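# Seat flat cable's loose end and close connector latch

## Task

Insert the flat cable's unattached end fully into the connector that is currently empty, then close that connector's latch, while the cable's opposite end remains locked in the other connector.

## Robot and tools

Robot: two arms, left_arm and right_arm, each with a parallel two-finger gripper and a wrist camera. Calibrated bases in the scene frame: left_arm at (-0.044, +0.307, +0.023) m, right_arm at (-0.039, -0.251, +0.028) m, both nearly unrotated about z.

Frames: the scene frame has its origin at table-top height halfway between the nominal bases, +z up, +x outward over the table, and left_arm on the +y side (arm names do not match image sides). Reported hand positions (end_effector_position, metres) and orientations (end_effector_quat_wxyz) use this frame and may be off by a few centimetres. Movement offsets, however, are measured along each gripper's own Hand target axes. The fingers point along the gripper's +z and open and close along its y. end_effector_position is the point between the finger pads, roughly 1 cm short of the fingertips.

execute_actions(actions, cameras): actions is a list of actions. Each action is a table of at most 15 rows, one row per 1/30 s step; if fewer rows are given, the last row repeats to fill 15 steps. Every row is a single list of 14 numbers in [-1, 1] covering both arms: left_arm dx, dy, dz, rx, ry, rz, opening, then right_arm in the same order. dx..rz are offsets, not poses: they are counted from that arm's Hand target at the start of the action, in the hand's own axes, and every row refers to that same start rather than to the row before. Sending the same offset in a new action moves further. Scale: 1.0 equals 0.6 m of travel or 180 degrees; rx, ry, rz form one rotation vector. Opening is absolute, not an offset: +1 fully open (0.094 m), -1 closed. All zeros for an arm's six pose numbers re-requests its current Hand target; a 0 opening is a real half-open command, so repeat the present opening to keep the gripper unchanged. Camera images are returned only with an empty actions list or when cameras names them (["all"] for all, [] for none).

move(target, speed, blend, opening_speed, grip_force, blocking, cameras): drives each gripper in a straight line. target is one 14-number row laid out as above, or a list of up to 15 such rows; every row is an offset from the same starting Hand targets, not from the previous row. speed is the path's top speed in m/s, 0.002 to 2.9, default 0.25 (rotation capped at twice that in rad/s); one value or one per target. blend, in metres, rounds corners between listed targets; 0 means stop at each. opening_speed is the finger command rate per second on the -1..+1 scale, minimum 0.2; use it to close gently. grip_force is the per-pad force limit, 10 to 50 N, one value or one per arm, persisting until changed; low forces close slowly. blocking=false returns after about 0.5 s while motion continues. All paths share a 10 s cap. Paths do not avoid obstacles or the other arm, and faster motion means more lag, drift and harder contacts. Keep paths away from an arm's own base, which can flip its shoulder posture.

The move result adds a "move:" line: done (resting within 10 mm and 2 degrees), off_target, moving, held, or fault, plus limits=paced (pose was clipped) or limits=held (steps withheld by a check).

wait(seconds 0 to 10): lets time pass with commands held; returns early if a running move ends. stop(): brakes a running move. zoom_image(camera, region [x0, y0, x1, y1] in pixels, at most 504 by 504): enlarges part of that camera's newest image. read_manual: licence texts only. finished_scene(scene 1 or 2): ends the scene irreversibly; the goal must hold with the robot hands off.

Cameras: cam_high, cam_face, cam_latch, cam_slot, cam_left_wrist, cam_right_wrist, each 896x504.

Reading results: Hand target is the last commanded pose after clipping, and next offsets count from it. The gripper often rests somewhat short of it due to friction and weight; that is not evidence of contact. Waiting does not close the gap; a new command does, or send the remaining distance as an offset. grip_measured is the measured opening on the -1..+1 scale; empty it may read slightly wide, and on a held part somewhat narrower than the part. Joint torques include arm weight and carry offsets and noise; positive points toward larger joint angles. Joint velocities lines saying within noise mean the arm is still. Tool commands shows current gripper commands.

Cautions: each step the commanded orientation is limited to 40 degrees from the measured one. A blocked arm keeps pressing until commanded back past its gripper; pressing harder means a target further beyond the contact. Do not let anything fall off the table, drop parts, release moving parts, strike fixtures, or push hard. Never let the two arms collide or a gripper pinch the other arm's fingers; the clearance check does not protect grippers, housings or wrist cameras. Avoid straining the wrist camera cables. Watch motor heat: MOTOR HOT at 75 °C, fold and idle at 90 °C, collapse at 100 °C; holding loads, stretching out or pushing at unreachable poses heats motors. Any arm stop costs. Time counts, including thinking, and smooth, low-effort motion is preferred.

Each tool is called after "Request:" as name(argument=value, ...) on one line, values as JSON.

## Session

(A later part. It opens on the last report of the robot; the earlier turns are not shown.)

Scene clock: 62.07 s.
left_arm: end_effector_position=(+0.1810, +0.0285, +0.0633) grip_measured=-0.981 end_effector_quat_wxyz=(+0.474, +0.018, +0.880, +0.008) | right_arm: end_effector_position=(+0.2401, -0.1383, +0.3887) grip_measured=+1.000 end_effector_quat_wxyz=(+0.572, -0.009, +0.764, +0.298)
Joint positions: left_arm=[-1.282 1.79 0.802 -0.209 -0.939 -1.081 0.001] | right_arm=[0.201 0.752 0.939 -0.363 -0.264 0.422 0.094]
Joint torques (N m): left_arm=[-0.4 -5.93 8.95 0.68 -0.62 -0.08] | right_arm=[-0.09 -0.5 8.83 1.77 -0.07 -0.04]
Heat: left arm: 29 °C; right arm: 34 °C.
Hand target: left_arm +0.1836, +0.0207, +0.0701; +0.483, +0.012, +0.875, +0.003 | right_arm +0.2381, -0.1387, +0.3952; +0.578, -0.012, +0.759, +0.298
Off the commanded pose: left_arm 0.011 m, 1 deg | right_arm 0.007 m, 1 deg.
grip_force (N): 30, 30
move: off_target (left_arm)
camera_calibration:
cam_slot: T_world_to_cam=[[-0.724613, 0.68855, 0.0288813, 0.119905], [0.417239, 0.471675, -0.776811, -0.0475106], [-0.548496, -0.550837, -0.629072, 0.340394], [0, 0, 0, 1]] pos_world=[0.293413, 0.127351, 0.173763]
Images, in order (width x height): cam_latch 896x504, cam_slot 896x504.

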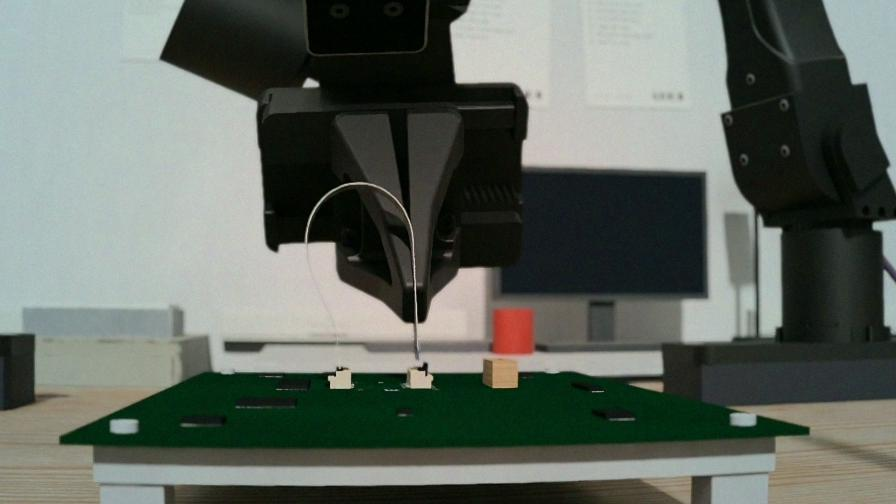

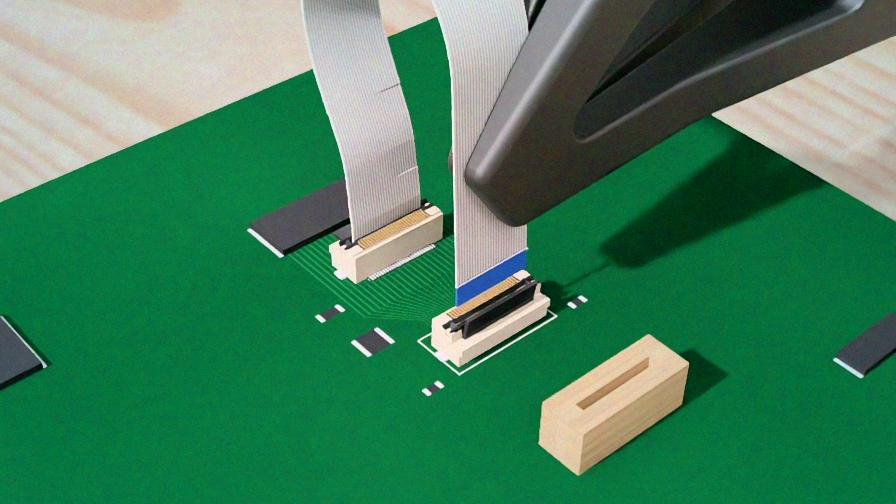

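Request:
move(target=[0.00531, 0.00132, 0.00278, -0.00175, 0.00102, 0.00285, -1, 0, 0, 0, 0, 0, 0, 1], speed=0.02, cameras=["cam_latch", "cam_slot"])

Request:
zoom_image(camera="cam_latch", region=[390, 310, 470, 400])

Request:
zoom_image(camera="cam_slot", region=[425, 240, 565, 370])

Scene clock: 64.07 s.
left_arm: end_effector_position=(+0.1809, +0.0293, +0.0605) grip_measured=-0.981 end_effector_quat_wxyz=(+0.473, +0.021, +0.881, +0.012) | right_arm: end_effector_position=(+0.2401, -0.1383, +0.3887) grip_measured=+1.000 end_effector_quat_wxyz=(+0.572, -0.009, +0.764, +0.298)
Joint positions: left_arm=[-1.282 1.799 0.802 -0.209 -0.939 -1.081 0.001] | right_arm=[0.201 0.752 0.939 -0.363 -0.264 0.422 0.094]
Joint torques (N m): left_arm=[-0.39 -5.75 8.87 0.7 -0.61 -0.09] | right_arm=[-0.12 -0.44 8.84 1.76 -0.04 -0.03]
Heat: left arm: 29 °C; right arm: 34 °C.
Hand target: left_arm +0.1833, +0.0215, +0.0665; +0.482, +0.015, +0.876, +0.008 | right_arm +0.2381, -0.1387, +0.3952; +0.578, -0.012, +0.759, +0.298
Off the commanded pose: left_arm 0.010 m, 1 deg | right_arm 0.007 m, 1 deg.
grip_force (N): 30, 30
move: done
camera_calibration:
cam_slot: T_world_to_cam=[[-0.724613, 0.68855, 0.0288813, 0.119905], [0.417239, 0.471675, -0.776811, -0.0475106], [-0.548496, -0.550837, -0.629072, 0.340394], [0, 0, 0, 1]] pos_world=[0.293413, 0.127351, 0.173763]
Images, in order (width x height): cam_latch 896x504, cam_slot 896x504.

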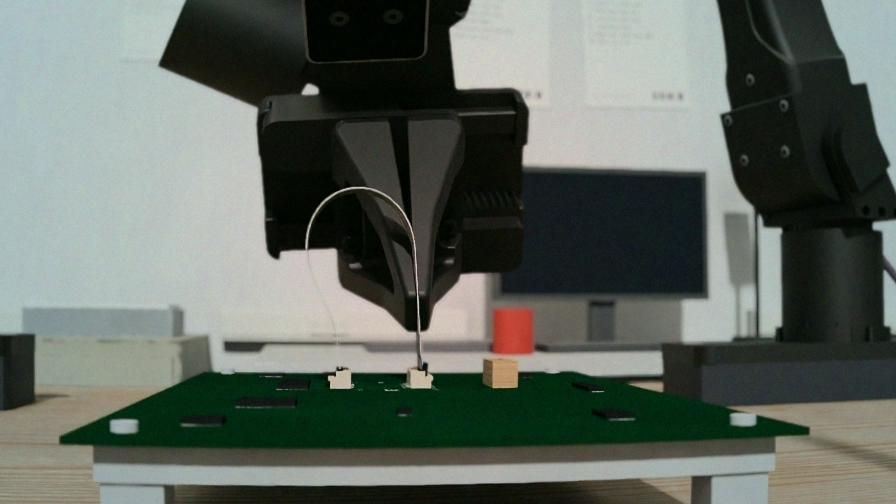

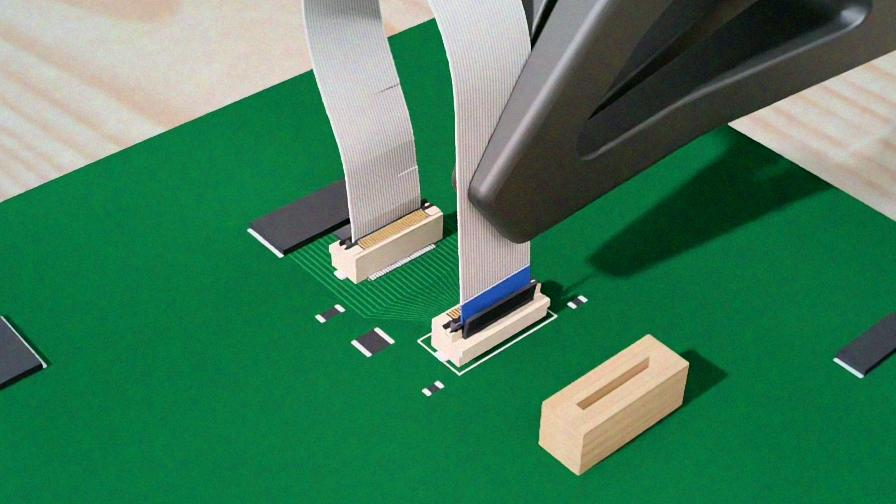

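Scaled by 5.600 from the camera's 896x504 image, which has a finer 1280x720 frame.

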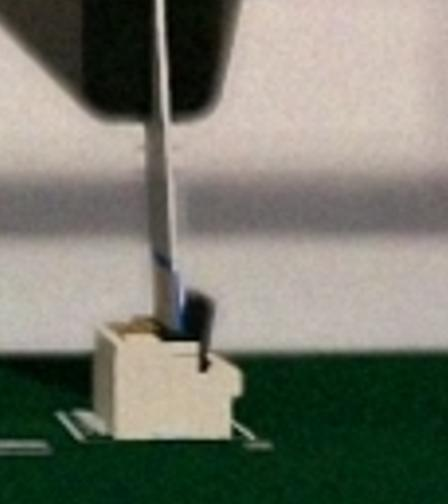

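Scaled by 3.600 from the camera's 896x504 image, which has a finer 1280x720 frame.

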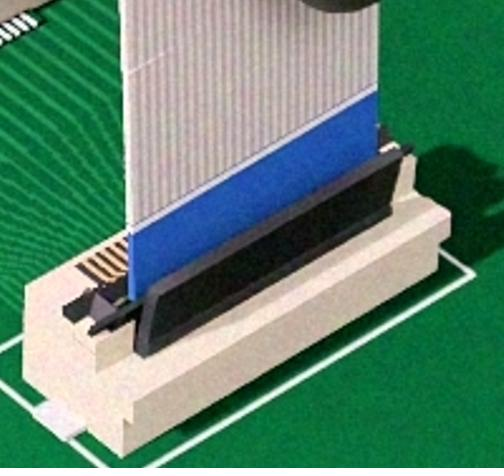

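Request:
move(target=[0.00386, 0.00096, 0.00203, -0.00127, 0.00074, 0.00207, -1, 0, 0, 0, 0, 0, 0, 1], speed=0.02, cameras=["cam_latch", "cam_slot"])

Request:
zoom_image(camera="cam_latch", region=[390, 310, 470, 400])

Request:
zoom_image(camera="cam_slot", region=[425, 240, 565, 370])

Scene clock: 66.73 s.
left_arm: end_effector_position=(+0.1812, +0.0303, +0.0591) grip_measured=-0.981 end_effector_quat_wxyz=(+0.474, +0.022, +0.880, +0.016) | right_arm: end_effector_position=(+0.2401, -0.1383, +0.3887) grip_measured=+1.000 end_effector_quat_wxyz=(+0.572, -0.009, +0.764, +0.298)
Joint positions: left_arm=[-1.282 1.807 0.802 -0.209 -0.944 -1.081 0.001] | right_arm=[0.201 0.752 0.939 -0.363 -0.264 0.422 0.094]
Joint torques (N m): left_arm=[-0.38 -5.74 8.8 0.69 -0.55 -0.08] | right_arm=[-0.12 -0.47 8.87 1.77 -0.06 -0.05]
Heat: left arm: 29 °C; right arm: 34 °C.
Hand target: left_arm +0.1831, +0.0221, +0.0639; +0.481, +0.017, +0.877, +0.011 | right_arm +0.2381, -0.1387, +0.3952; +0.578, -0.012, +0.759, +0.298
Off the commanded pose: left_arm 0.010 m, 1 deg | right_arm 0.007 m, 1 deg.
grip_force (N): 30, 30
move: done
camera_calibration:
cam_slot: T_world_to_cam=[[-0.724613, 0.68855, 0.0288813, 0.119905], [0.417239, 0.471675, -0.776811, -0.0475106], [-0.548496, -0.550837, -0.629072, 0.340394], [0, 0, 0, 1]] pos_world=[0.293413, 0.127351, 0.173763]
Images, in order (width x height): cam_latch 896x504, cam_slot 896x504.

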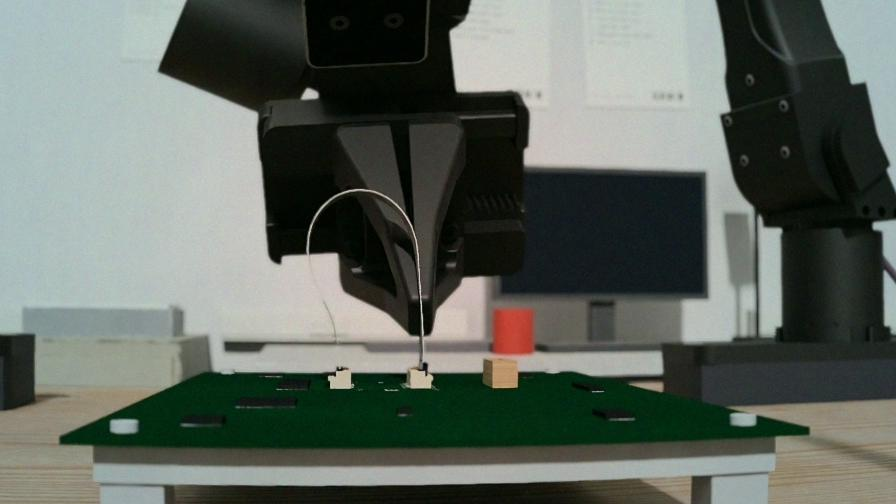

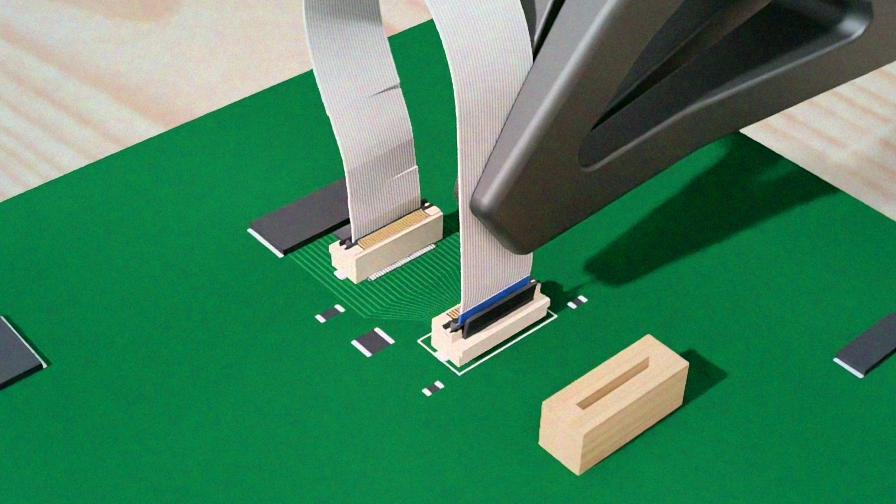

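Scaled by 5.600 from the camera's 896x504 image, which has a finer 1280x720 frame.

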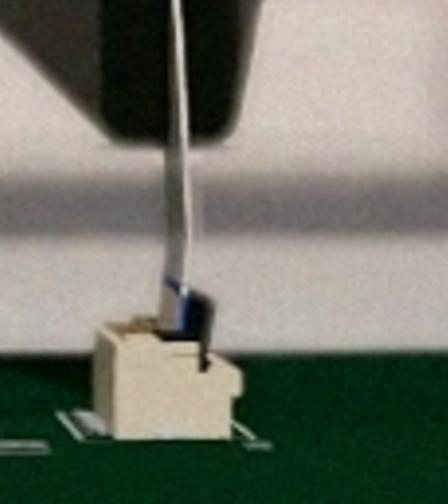

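Scaled by 3.600 from the camera's 896x504 image, which has a finer 1280x720 frame.

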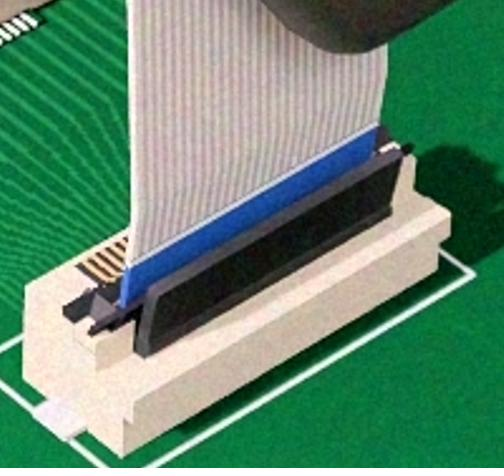

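Request:
move(target=[0.00531, 0.00132, 0.00278, -0.00175, 0.00102, 0.00285, -1, 0, 0, 0, 0, 0, 0, 1], speed=0.02, cameras=["cam_latch", "cam_slot"])

Request:
zoom_image(camera="cam_latch", region=[390, 310, 470, 400])

Request:
zoom_image(camera="cam_slot", region=[425, 240, 565, 370])

Scene clock: 68.27 s.
left_arm: end_effector_position=(+0.1814, +0.0297, +0.0567) grip_measured=-0.981 end_effector_quat_wxyz=(+0.474, +0.023, +0.880, +0.019) | right_arm: end_effector_position=(+0.2401, -0.1383, +0.3887) grip_measured=+1.000 end_effector_quat_wxyz=(+0.572, -0.009, +0.764, +0.298)
Joint positions: left_arm=[-1.282 1.818 0.807 -0.209 -0.944 -1.081 0.001] | right_arm=[0.201 0.752 0.939 -0.363 -0.264 0.422 0.094]
Joint torques (N m): left_arm=[-0.38 -5.81 8.29 0.68 -0.54 -0.09] | right_arm=[-0.12 -0.5 8.79 1.75 -0.05 -0.04]
Heat: left arm: 29 °C; right arm: 34 °C.
Hand target: left_arm +0.1828, +0.0230, +0.0603; +0.479, +0.019, +0.877, +0.016 | right_arm +0.2381, -0.1387, +0.3952; +0.578, -0.012, +0.759, +0.298
Off the commanded pose: left_arm 0.008 m, 1 deg | right_arm 0.007 m, 1 deg.
grip_force (N): 30, 30
move: done
camera_calibration:
cam_slot: T_world_to_cam=[[-0.724613, 0.68855, 0.0288813, 0.119905], [0.417239, 0.471675, -0.776811, -0.0475106], [-0.548496, -0.550837, -0.629072, 0.340394], [0, 0, 0, 1]] pos_world=[0.293413, 0.127351, 0.173763]
Images, in order (width x height): cam_latch 896x504, cam_slot 896x504.

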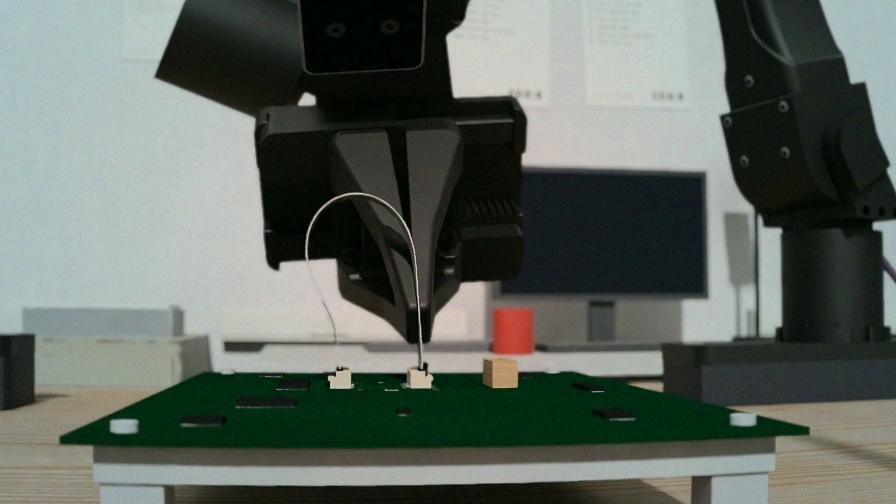

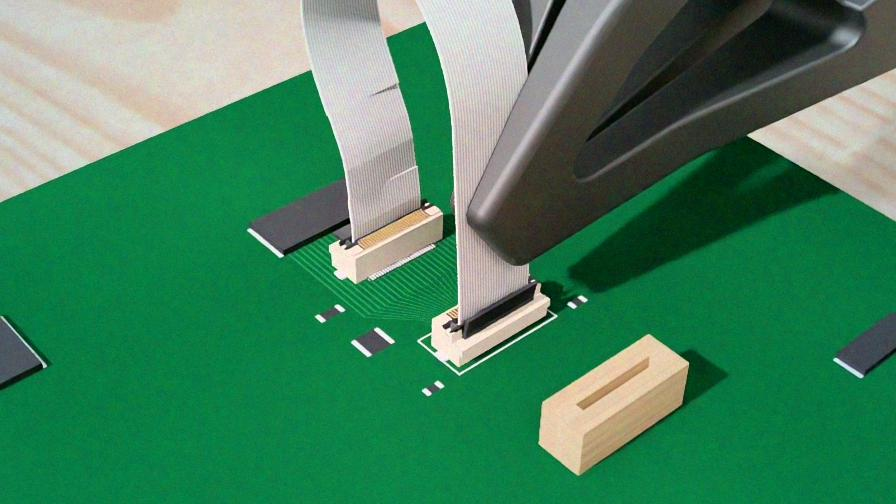

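Scaled by 5.600 from the camera's 896x504 image, which has a finer 1280x720 frame.

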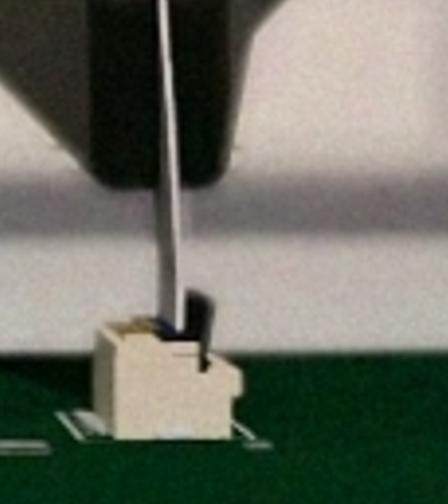

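Scaled by 3.600 from the camera's 896x504 image, which has a finer 1280x720 frame.

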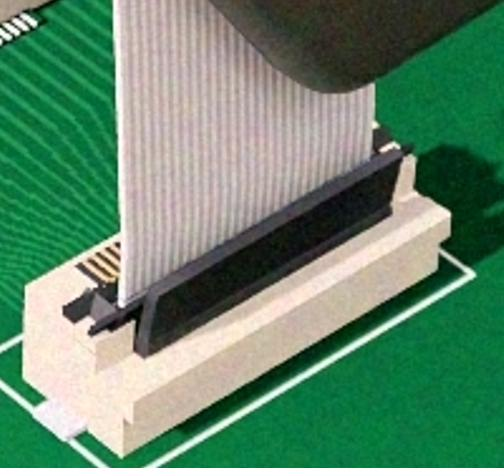

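Request:
move(target=[0.00318, 0.00079, 0.00167, -0.00105, 0.00061, 0.00171, -1, 0, 0, 0, 0, 0, 0, 1], speed=0.02)

Request:
move(target=[0.00318, 0.00079, 0.00167, -0.00105, 0.00061, 0.00171, -1, 0, 0, 0, 0, 0, 0, 1], speed=0.02, cameras=["cam_latch", "cam_slot"])

Request:
zoom_image(camera="cam_latch", region=[390, 310, 470, 400])

Request:
zoom_image(camera="cam_slot", region=[425, 240, 565, 370])

Scene clock: 69.87 s.
left_arm: end_effector_position=(+0.1817, +0.0302, +0.0563) grip_measured=-0.981 end_effector_quat_wxyz=(+0.475, +0.023, +0.880, +0.021) | right_arm: end_effector_position=(+0.2401, -0.1383, +0.3887) grip_measured=+1.000 end_effector_quat_wxyz=(+0.572, -0.009, +0.764, +0.298)
Joint positions: left_arm=[-1.282 1.821 0.807 -0.209 -0.948 -1.081 0.001] | right_arm=[0.201 0.752 0.939 -0.363 -0.264 0.422 0.094]
Joint torques (N m): left_arm=[-0.34 -5.59 8.27 0.67 -0.51 -0.09] | right_arm=[-0.1 -0.5 8.81 1.76 -0.06 -0.03]
Heat: left arm: 29 °C; right arm: 34 °C.
Hand target: left_arm +0.1826, +0.0237, +0.0582; +0.478, +0.021, +0.878, +0.018 | right_arm +0.2381, -0.1387, +0.3952; +0.578, -0.012, +0.759, +0.298
Off the commanded pose: left_arm 0.007 m, 1 deg | right_arm 0.007 m, 1 deg.
grip_force (N): 30, 30
move: done

Scene clock: 70.60 s.
left_arm: end_effector_position=(+0.1824, +0.0305, +0.0561) grip_measured=-0.981 end_effector_quat_wxyz=(+0.478, +0.023, +0.878, +0.023) | right_arm: end_effector_position=(+0.2401, -0.1383, +0.3887) grip_measured=+1.000 end_effector_quat_wxyz=(+0.572, -0.009, +0.764, +0.298)
Joint positions: left_arm=[-1.282 1.827 0.808 -0.207 -0.956 -1.081 0.001] | right_arm=[0.201 0.752 0.939 -0.363 -0.264 0.422 0.094]
Joint torques (N m): left_arm=[-0.38 -5.59 8.05 0.65 -0.45 -0.1] | right_arm=[-0.12 -0.5 8.81 1.76 -0.05 -0.03]
Heat: left arm: 29 °C; right arm: 34 °C.
Hand target: left_arm +0.1824, +0.0243, +0.0560; +0.478, +0.022, +0.878, +0.021 | right_arm +0.2381, -0.1387, +0.3952; +0.578, -0.012, +0.759, +0.298
Off the commanded pose: left_arm 0.006 m, 0 deg | right_arm 0.007 m, 1 deg.
grip_force (N): 30, 30
move: done
camera_calibration:
cam_slot: T_world_to_cam=[[-0.724613, 0.68855, 0.0288813, 0.119905], [0.417239, 0.471675, -0.776811, -0.0475106], [-0.548496, -0.550837, -0.629072, 0.340394], [0, 0, 0, 1]] pos_world=[0.293413, 0.127351, 0.173763]
Images, in order (width x height): cam_latch 896x504, cam_slot 896x504.

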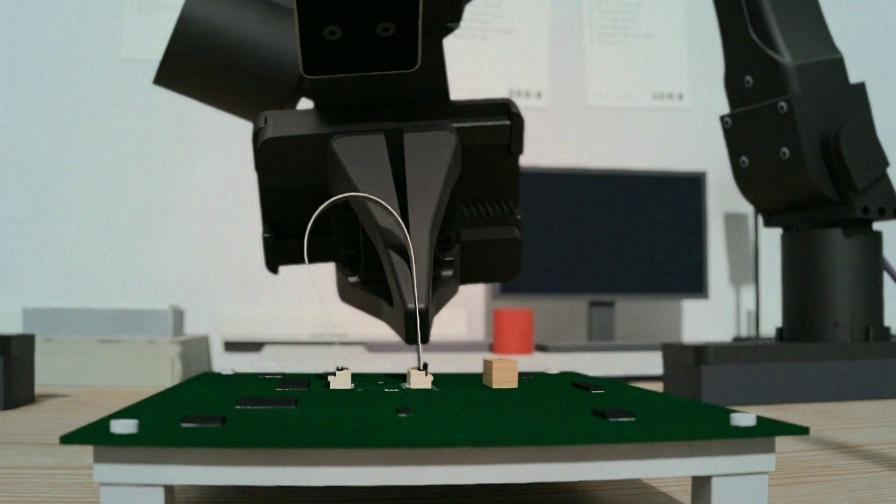

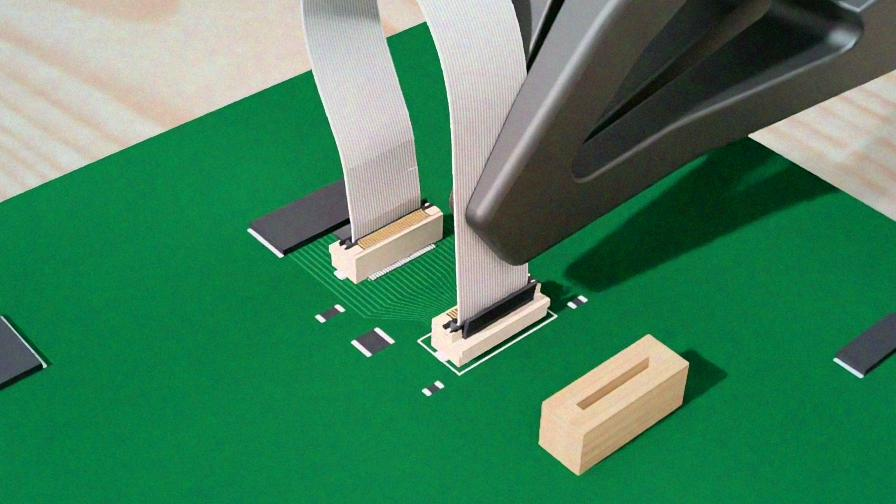

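Scaled by 5.600 from the camera's 896x504 image, which has a finer 1280x720 frame.

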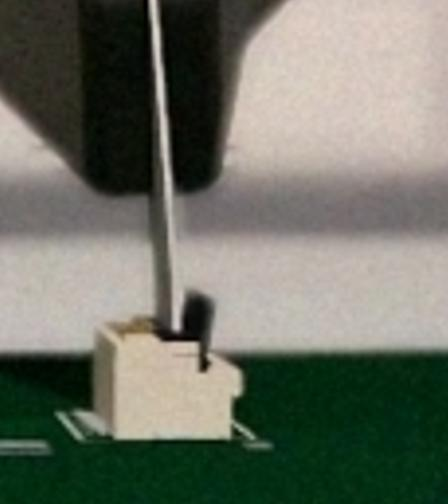

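Scaled by 3.600 from the camera's 896x504 image, which has a finer 1280x720 frame.

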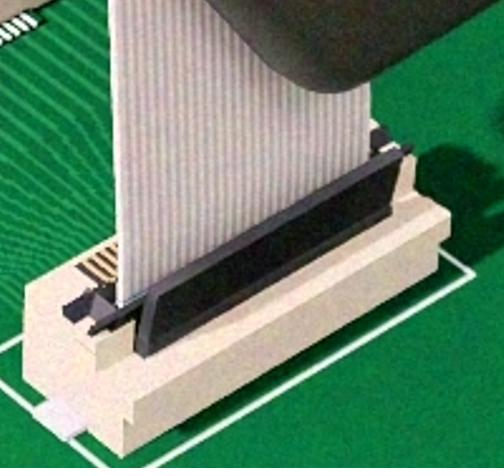

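Request:
move(target=[-0.00262, 0.00145, 0.00002, -0.00154, -0.00278, 0, -1, 0, 0, 0, 0, 0, 0, 1], speed=0.03)

Request:
move(target=[0, 0, 0, 0, 0, 0, -0.88, 0, 0, 0, 0, 0, 0, 1], speed=0.03, opening_speed=0.3)

Request:
move(target=[-0.015, 0, -0.06, 0, 0, 0, -0.88, 0, 0, 0, 0, 0, 0, 1], speed=0.07, cameras=["cam_latch", "cam_slot"])

Request:
zoom_image(camera="cam_latch", region=[390, 310, 470, 400])

Request:
zoom_image(camera="cam_slot", region=[425, 240, 565, 370])

Scene clock: 73.43 s.
left_arm: end_effector_position=(+0.1825, +0.0305, +0.0562) grip_measured=-0.981 end_effector_quat_wxyz=(+0.478, +0.023, +0.878, +0.023) | right_arm: end_effector_position=(+0.2401, -0.1383, +0.3887) grip_measured=+1.000 end_effector_quat_wxyz=(+0.572, -0.009, +0.764, +0.298)
Joint positions: left_arm=[-1.282 1.827 0.808 -0.207 -0.957 -1.081 0.001] | right_arm=[0.201 0.752 0.939 -0.363 -0.264 0.422 0.094]
Joint torques (N m): left_arm=[-0.35 -5.46 8.06 0.65 -0.52 -0.09] | right_arm=[-0.17 -0.53 8.81 1.76 -0.06 -0.05]
Heat: left arm: 29 °C; right arm: 34 °C.
Hand target: left_arm +0.1833, +0.0251, +0.0573; +0.481, +0.021, +0.876, +0.023 | right_arm +0.2381, -0.1387, +0.3952; +0.578, -0.012, +0.759, +0.298
Off the commanded pose: left_arm 0.006 m, 1 deg | right_arm 0.007 m, 1 deg.
grip_force (N): 30, 30
move: done

Scene clock: 74.03 s.
left_arm: end_effector_position=(+0.1820, +0.0312, +0.0533) grip_measured=-0.883 end_effector_quat_wxyz=(+0.475, +0.026, +0.879, +0.027) | right_arm: end_effector_position=(+0.2401, -0.1383, +0.3887) grip_measured=+1.000 end_effector_quat_wxyz=(+0.572, -0.009, +0.764, +0.298)
Joint positions: left_arm=[-1.282 1.834 0.808 -0.209 -0.953 -1.081 0.006] | right_arm=[0.201 0.752 0.939 -0.363 -0.264 0.422 0.094]
Joint torques (N m): left_arm=[-0.35 -6.12 8.02 0.64 -0.55 -0.09] | right_arm=[-0.09 -0.49 8.81 1.76 -0.07 -0.05]
Heat: left arm: 29 °C; right arm: 34 °C.
Hand target: left_arm +0.1833, +0.0251, +0.0574; +0.481, +0.021, +0.876, +0.023 | right_arm +0.2381, -0.1387, +0.3952; +0.578, -0.012, +0.759, +0.298
Off the commanded pose: left_arm 0.007 m, 1 deg | right_arm 0.007 m, 1 deg.
grip_force (N): 30, 30
move: done

Scene clock: 75.40 s.
left_arm: end_effector_position=(+0.1541, +0.0338, +0.0641) grip_measured=-0.883 end_effector_quat_wxyz=(+0.464, +0.039, +0.884, +0.045) | right_arm: end_effector_position=(+0.2401, -0.1383, +0.3887) grip_measured=+1.000 end_effector_quat_wxyz=(+0.572, -0.009, +0.764, +0.298)
Joint positions: left_arm=[-1.369 1.807 0.864 -0.459 -0.959 -1.226 0.006] | right_arm=[0.201 0.752 0.939 -0.363 -0.264 0.422 0.094]
Joint torques (N m): left_arm=[-0.28 -9.02 8.7 0.38 -0.77 -0.14] | right_arm=[-0.1 -0.49 8.8 1.77 -0.07 -0.04]
Heat: left arm: 29 °C; right arm: 34 °C.
Hand target: left_arm +0.1577, +0.0238, +0.0843; +0.481, +0.021, +0.876, +0.023 | right_arm +0.2381, -0.1387, +0.3952; +0.578, -0.012, +0.759, +0.298
Off the commanded pose: left_arm 0.023 m, 4 deg | right_arm 0.007 m, 1 deg.
grip_force (N): 30, 30
move: off_target (left_arm)
camera_calibration:
cam_slot: T_world_to_cam=[[-0.724613, 0.68855, 0.0288813, 0.119905], [0.417239, 0.471675, -0.776811, -0.0475106], [-0.548496, -0.550837, -0.629072, 0.340394], [0, 0, 0, 1]] pos_world=[0.293413, 0.127351, 0.173763]
Images, in order (width x height): cam_latch 896x504, cam_slot 896x504.

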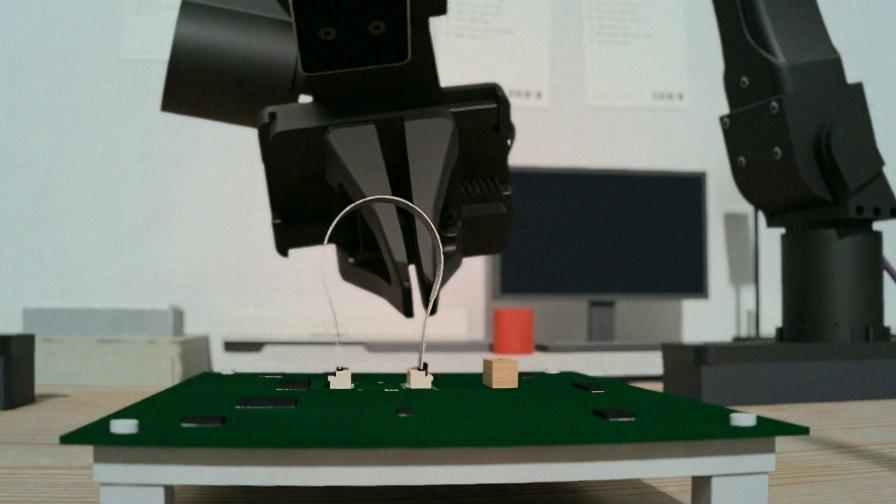

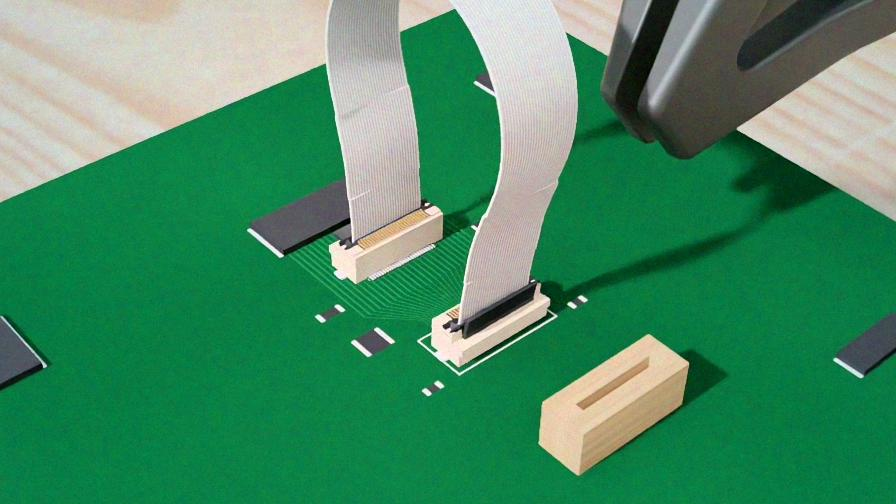

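Scaled by 5.600 from the camera's 896x504 image, which has a finer 1280x720 frame.

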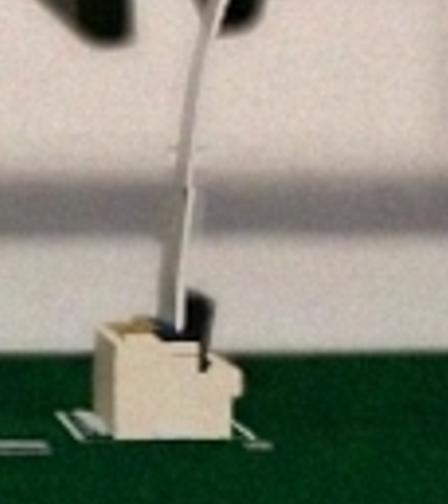

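Scaled by 3.600 from the camera's 896x504 image, which has a finer 1280x720 frame.

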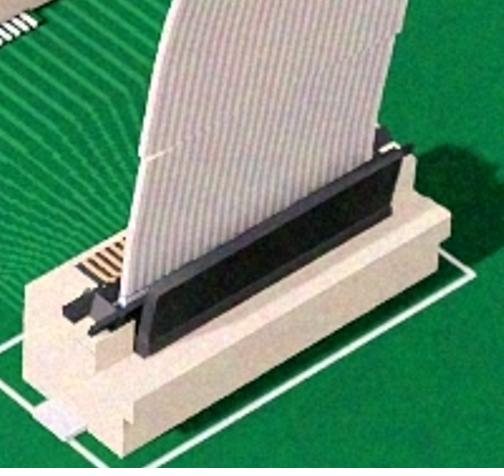

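Request:
move(target=[-0.01178, 0.05828, -0.0237, 0.01182, -0.00734, 0.20783, -1, 0, 0, 0, 0, 0, 0, 1], speed=0.15)

Scene clock: 80.33 s.
left_arm: end_effector_position=(+0.1492, +0.0585, +0.0911) grip_measured=-0.986 end_effector_quat_wxyz=(+0.442, +0.319, +0.821, +0.169) | right_arm: end_effector_position=(+0.2401, -0.1383, +0.3887) grip_measured=+1.000 end_effector_quat_wxyz=(+0.572, -0.009, +0.764, +0.298)
Joint positions: left_arm=[-1.374 1.607 0.745 -0.459 -0.965 -0.534 0.001] | right_arm=[0.201 0.752 0.939 -0.363 -0.264 0.422 0.094]
Joint torques (N m): left_arm=[-0.39 -7.73 5.07 0.79 -0.67 0] | right_arm=[-0.06 -0.51 8.83 1.76 -0.06 -0.04]
Heat: left arm: 29 °C; right arm: 34 °C.
Hand target: left_arm +0.1501, +0.0580, +0.1000; +0.458, +0.310, +0.818, +0.160 | right_arm +0.2381, -0.1387, +0.3952; +0.578, -0.012, +0.759, +0.298
Off the commanded pose: left_arm 0.009 m, 2 deg | right_arm 0.007 m, 1 deg.
grip_force (N): 30, 30
move: done

Request:
move(target=[[-0.01257, -0.00915, 0.0689, 0, 0, 0, -1, 0, 0, 0, 0, 0, 0, 1], [-0.01915, -0.03842, 0.07833, 0, 0, 0, -1, 0, 0, 0, 0, 0, 0, 1]], speed=0.08, blend=[0.005, 0], cameras=["cam_latch", "cam_slot"])

Request:
zoom_image(camera="cam_latch", region=[380, 270, 500, 400])

Scene clock: 82.87 s.
left_arm: end_effector_position=(+0.1829, +0.0452, +0.0615) grip_measured=-0.986 end_effector_quat_wxyz=(+0.443, +0.320, +0.820, +0.174) | right_arm: end_effector_position=(+0.2401, -0.1383, +0.3887) grip_measured=+1.000 end_effector_quat_wxyz=(+0.572, -0.009, +0.764, +0.298)
Joint positions: left_arm=[-1.262 1.747 0.732 -0.163 -0.936 -0.351 0.001] | right_arm=[0.201 0.752 0.939 -0.363 -0.264 0.422 0.094]
Joint torques (N m): left_arm=[-0.43 -5.86 8.69 1.02 -0.53 0.01] | right_arm=[-0.14 -0.47 8.8 1.77 -0.05 -0.04]
Heat: left arm: 29 °C; right arm: 34 °C.
Hand target: left_arm +0.1861, +0.0320, +0.0700; +0.458, +0.310, +0.818, +0.160 | right_arm +0.2381, -0.1387, +0.3952; +0.578, -0.012, +0.759, +0.298
Off the commanded pose: left_arm 0.016 m, 3 deg | right_arm 0.007 m, 1 deg.
grip_force (N): 30, 30
move: off_target (left_arm)
camera_calibration:
cam_slot: T_world_to_cam=[[-0.724613, 0.68855, 0.0288813, 0.119905], [0.417239, 0.471675, -0.776811, -0.0475106], [-0.548496, -0.550837, -0.629072, 0.340394], [0, 0, 0, 1]] pos_world=[0.293413, 0.127351, 0.173763]
Images, in order (width x height): cam_latch 896x504, cam_slot 896x504.

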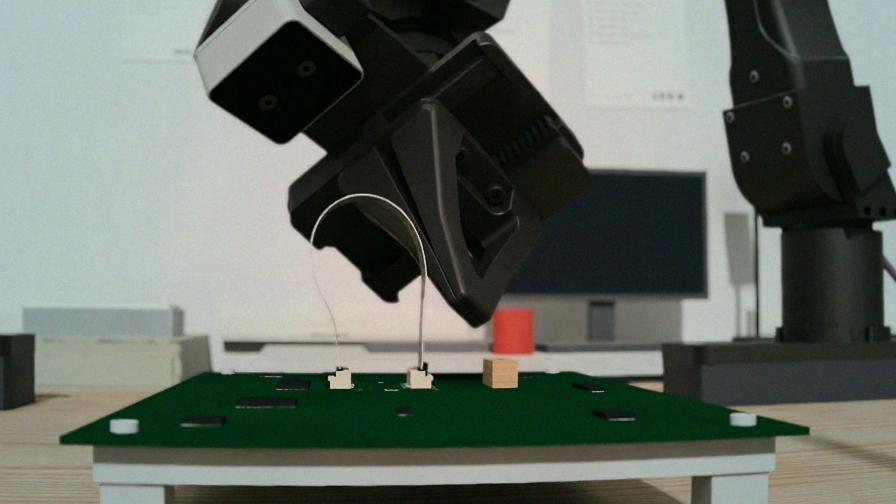

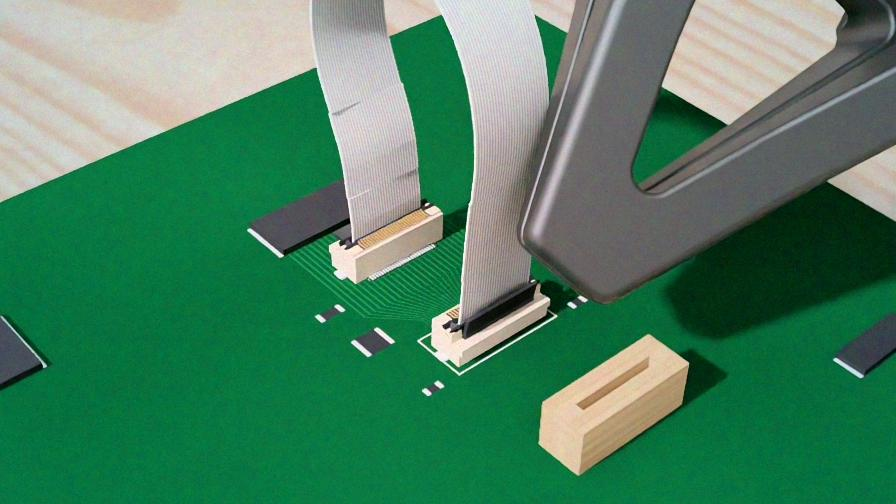

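Scaled by 3.877 from the camera's 896x504 image, which has a finer 1280x720 frame.

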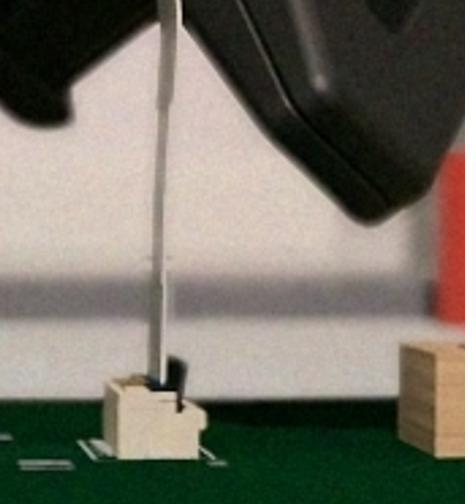

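Request:
move(target=[-0.03342, -0.01558, -0.00241, 0.00891, -0.02254, -0.02962, -1, 0, 0, 0, 0, 0, 0, 1], speed=0.06, cameras=["cam_latch", "cam_slot"])

Request:
zoom_image(camera="cam_latch", region=[380, 270, 500, 400])

Scene clock: 87.40 s.
left_arm: end_effector_position=(+0.1864, +0.0240, +0.0714) grip_measured=-0.986 end_effector_quat_wxyz=(+0.476, +0.292, +0.820, +0.127) | right_arm: end_effector_position=(+0.2401, -0.1383, +0.3887) grip_measured=+1.000 end_effector_quat_wxyz=(+0.572, -0.009, +0.764, +0.298)
Joint positions: left_arm=[-1.269 1.747 0.732 -0.036 -0.936 -0.349 0.001] | right_arm=[0.201 0.752 0.939 -0.363 -0.264 0.422 0.094]
Joint torques (N m): left_arm=[-0.4 -5.46 8.83 1.21 -0.53 0.02] | right_arm=[-0.16 -0.49 8.84 1.75 -0.04 -0.05]
Heat: left arm: 29 °C; right arm: 34 °C.
Hand target: left_arm +0.1892, +0.0118, +0.0787; +0.489, +0.284, +0.817, +0.116 | right_arm +0.2381, -0.1387, +0.3952; +0.578, -0.012, +0.759, +0.298
Off the commanded pose: left_arm 0.015 m, 2 deg | right_arm 0.007 m, 1 deg.
grip_force (N): 30, 30
move: off_target (left_arm)
camera_calibration:
cam_slot: T_world_to_cam=[[-0.724613, 0.68855, 0.0288813, 0.119905], [0.417239, 0.471675, -0.776811, -0.0475106], [-0.548496, -0.550837, -0.629072, 0.340394], [0, 0, 0, 1]] pos_world=[0.293413, 0.127351, 0.173763]
Images, in order (width x height): cam_latch 896x504, cam_slot 896x504.

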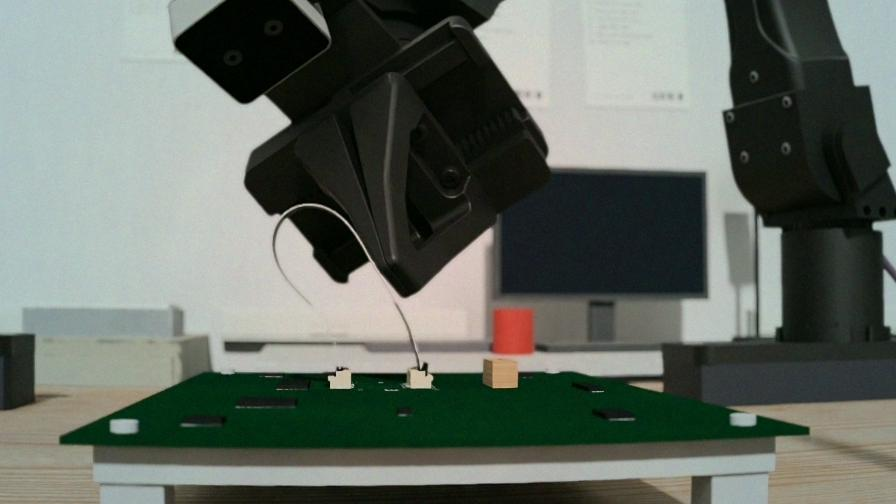

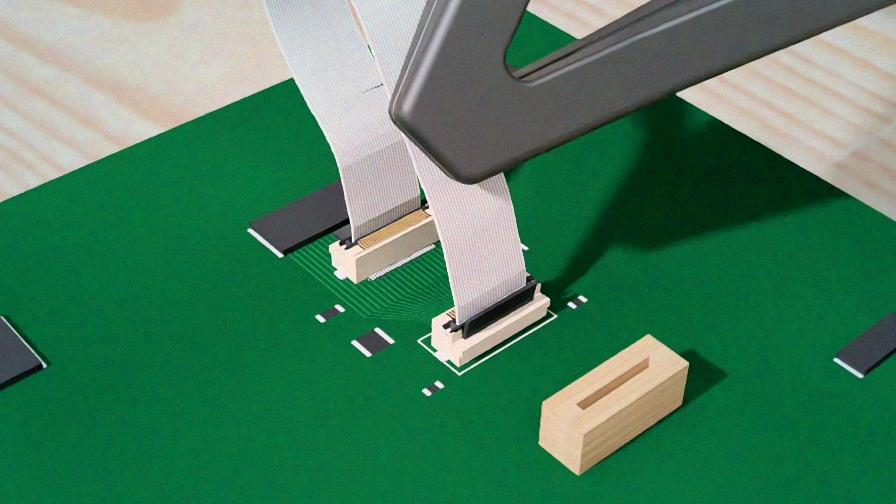

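Scaled by 3.877 from the camera's 896x504 image, which has a finer 1280x720 frame.

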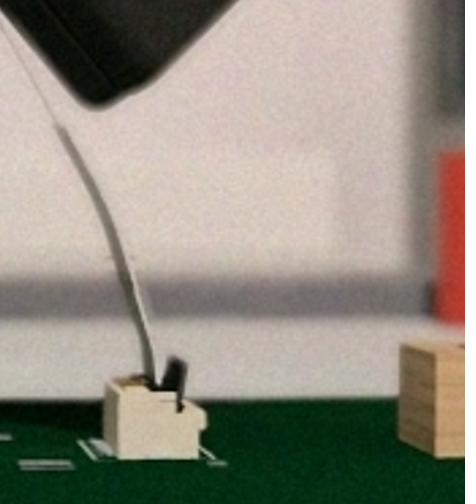

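Request:
move(target=[0.02397, -0.00858, 0.01155, -0.00299, 0.00894, 0.01284, -1, 0, 0, 0, 0, 0, 0, 1], speed=0.05, cameras=["cam_latch", "cam_slot"])

Request:
zoom_image(camera="cam_latch", region=[380, 310, 460, 400])

Request:
zoom_image(camera="cam_slot", region=[425, 210, 565, 370])

Scene clock: 89.60 s.
left_arm: end_effector_position=(+0.1854, +0.0278, +0.0549) grip_measured=-0.986 end_effector_quat_wxyz=(+0.463, +0.305, +0.820, +0.145) | right_arm: end_effector_position=(+0.2401, -0.1383, +0.3887) grip_measured=+1.000 end_effector_quat_wxyz=(+0.572, -0.009, +0.764, +0.298)
Joint positions: left_arm=[-1.269 1.8 0.732 -0.034 -0.936 -0.349 0.001] | right_arm=[0.201 0.752 0.939 -0.363 -0.264 0.422 0.094]
Joint torques (N m): left_arm=[-0.39 -5.89 8.5 1.15 -0.51 0.02] | right_arm=[-0.12 -0.46 8.81 1.77 -0.06 -0.03]
Heat: left arm: 29 °C; right arm: 34 °C.
Hand target: left_arm +0.1883, +0.0153, +0.0623; +0.477, +0.296, +0.817, +0.134 | right_arm +0.2381, -0.1387, +0.3952; +0.578, -0.012, +0.759, +0.298
Off the commanded pose: left_arm 0.015 m, 2 deg | right_arm 0.007 m, 1 deg.
grip_force (N): 30, 30
move: off_target (left_arm)
camera_calibration:
cam_slot: T_world_to_cam=[[-0.724613, 0.68855, 0.0288813, 0.119905], [0.417239, 0.471675, -0.776811, -0.0475106], [-0.548496, -0.550837, -0.629072, 0.340394], [0, 0, 0, 1]] pos_world=[0.293413, 0.127351, 0.173763]
Images, in order (width x height): cam_latch 896x504, cam_slot 896x504.

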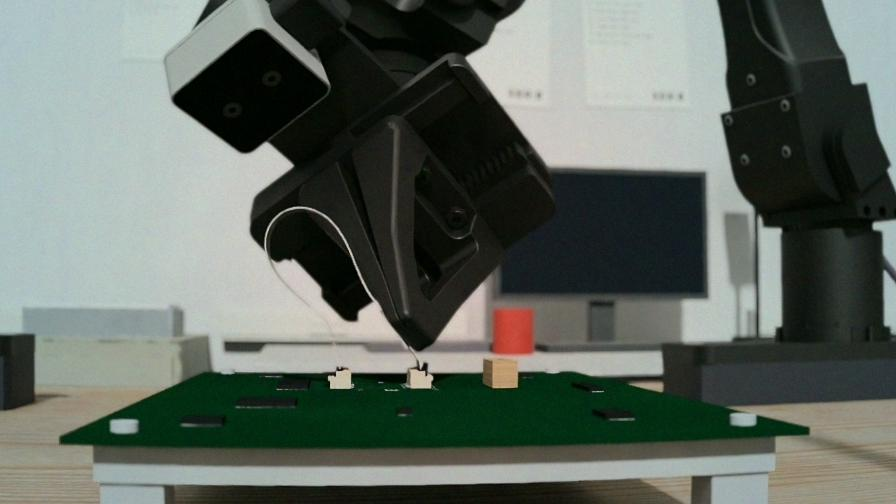

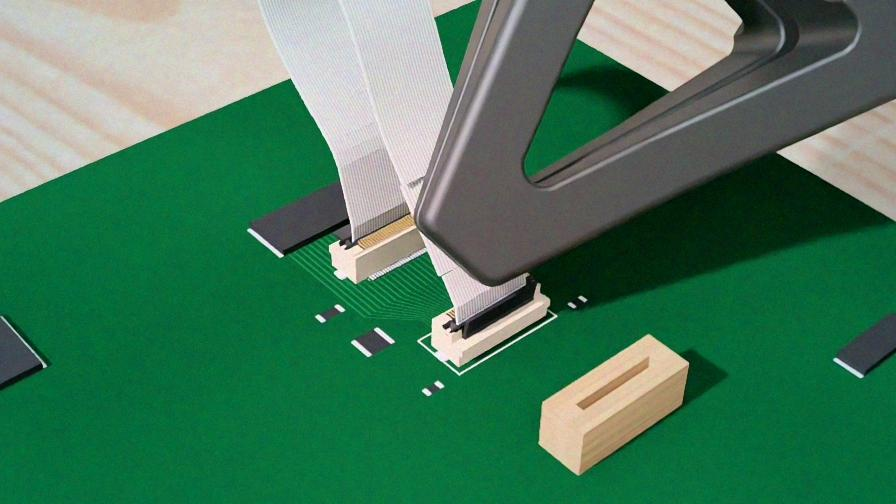

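Scaled by 5.600 from the camera's 896x504 image, which has a finer 1280x720 frame.

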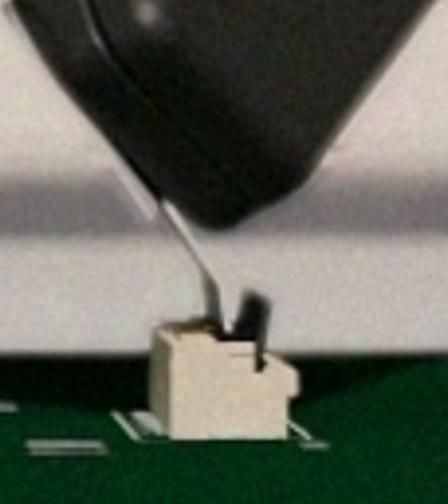

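Scaled by 3.150 from the camera's 896x504 image, which has a finer 1280x720 frame.

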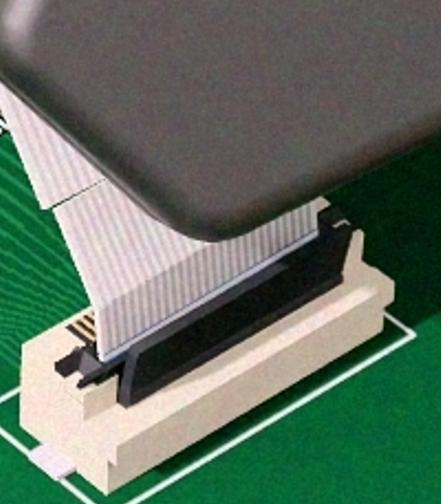

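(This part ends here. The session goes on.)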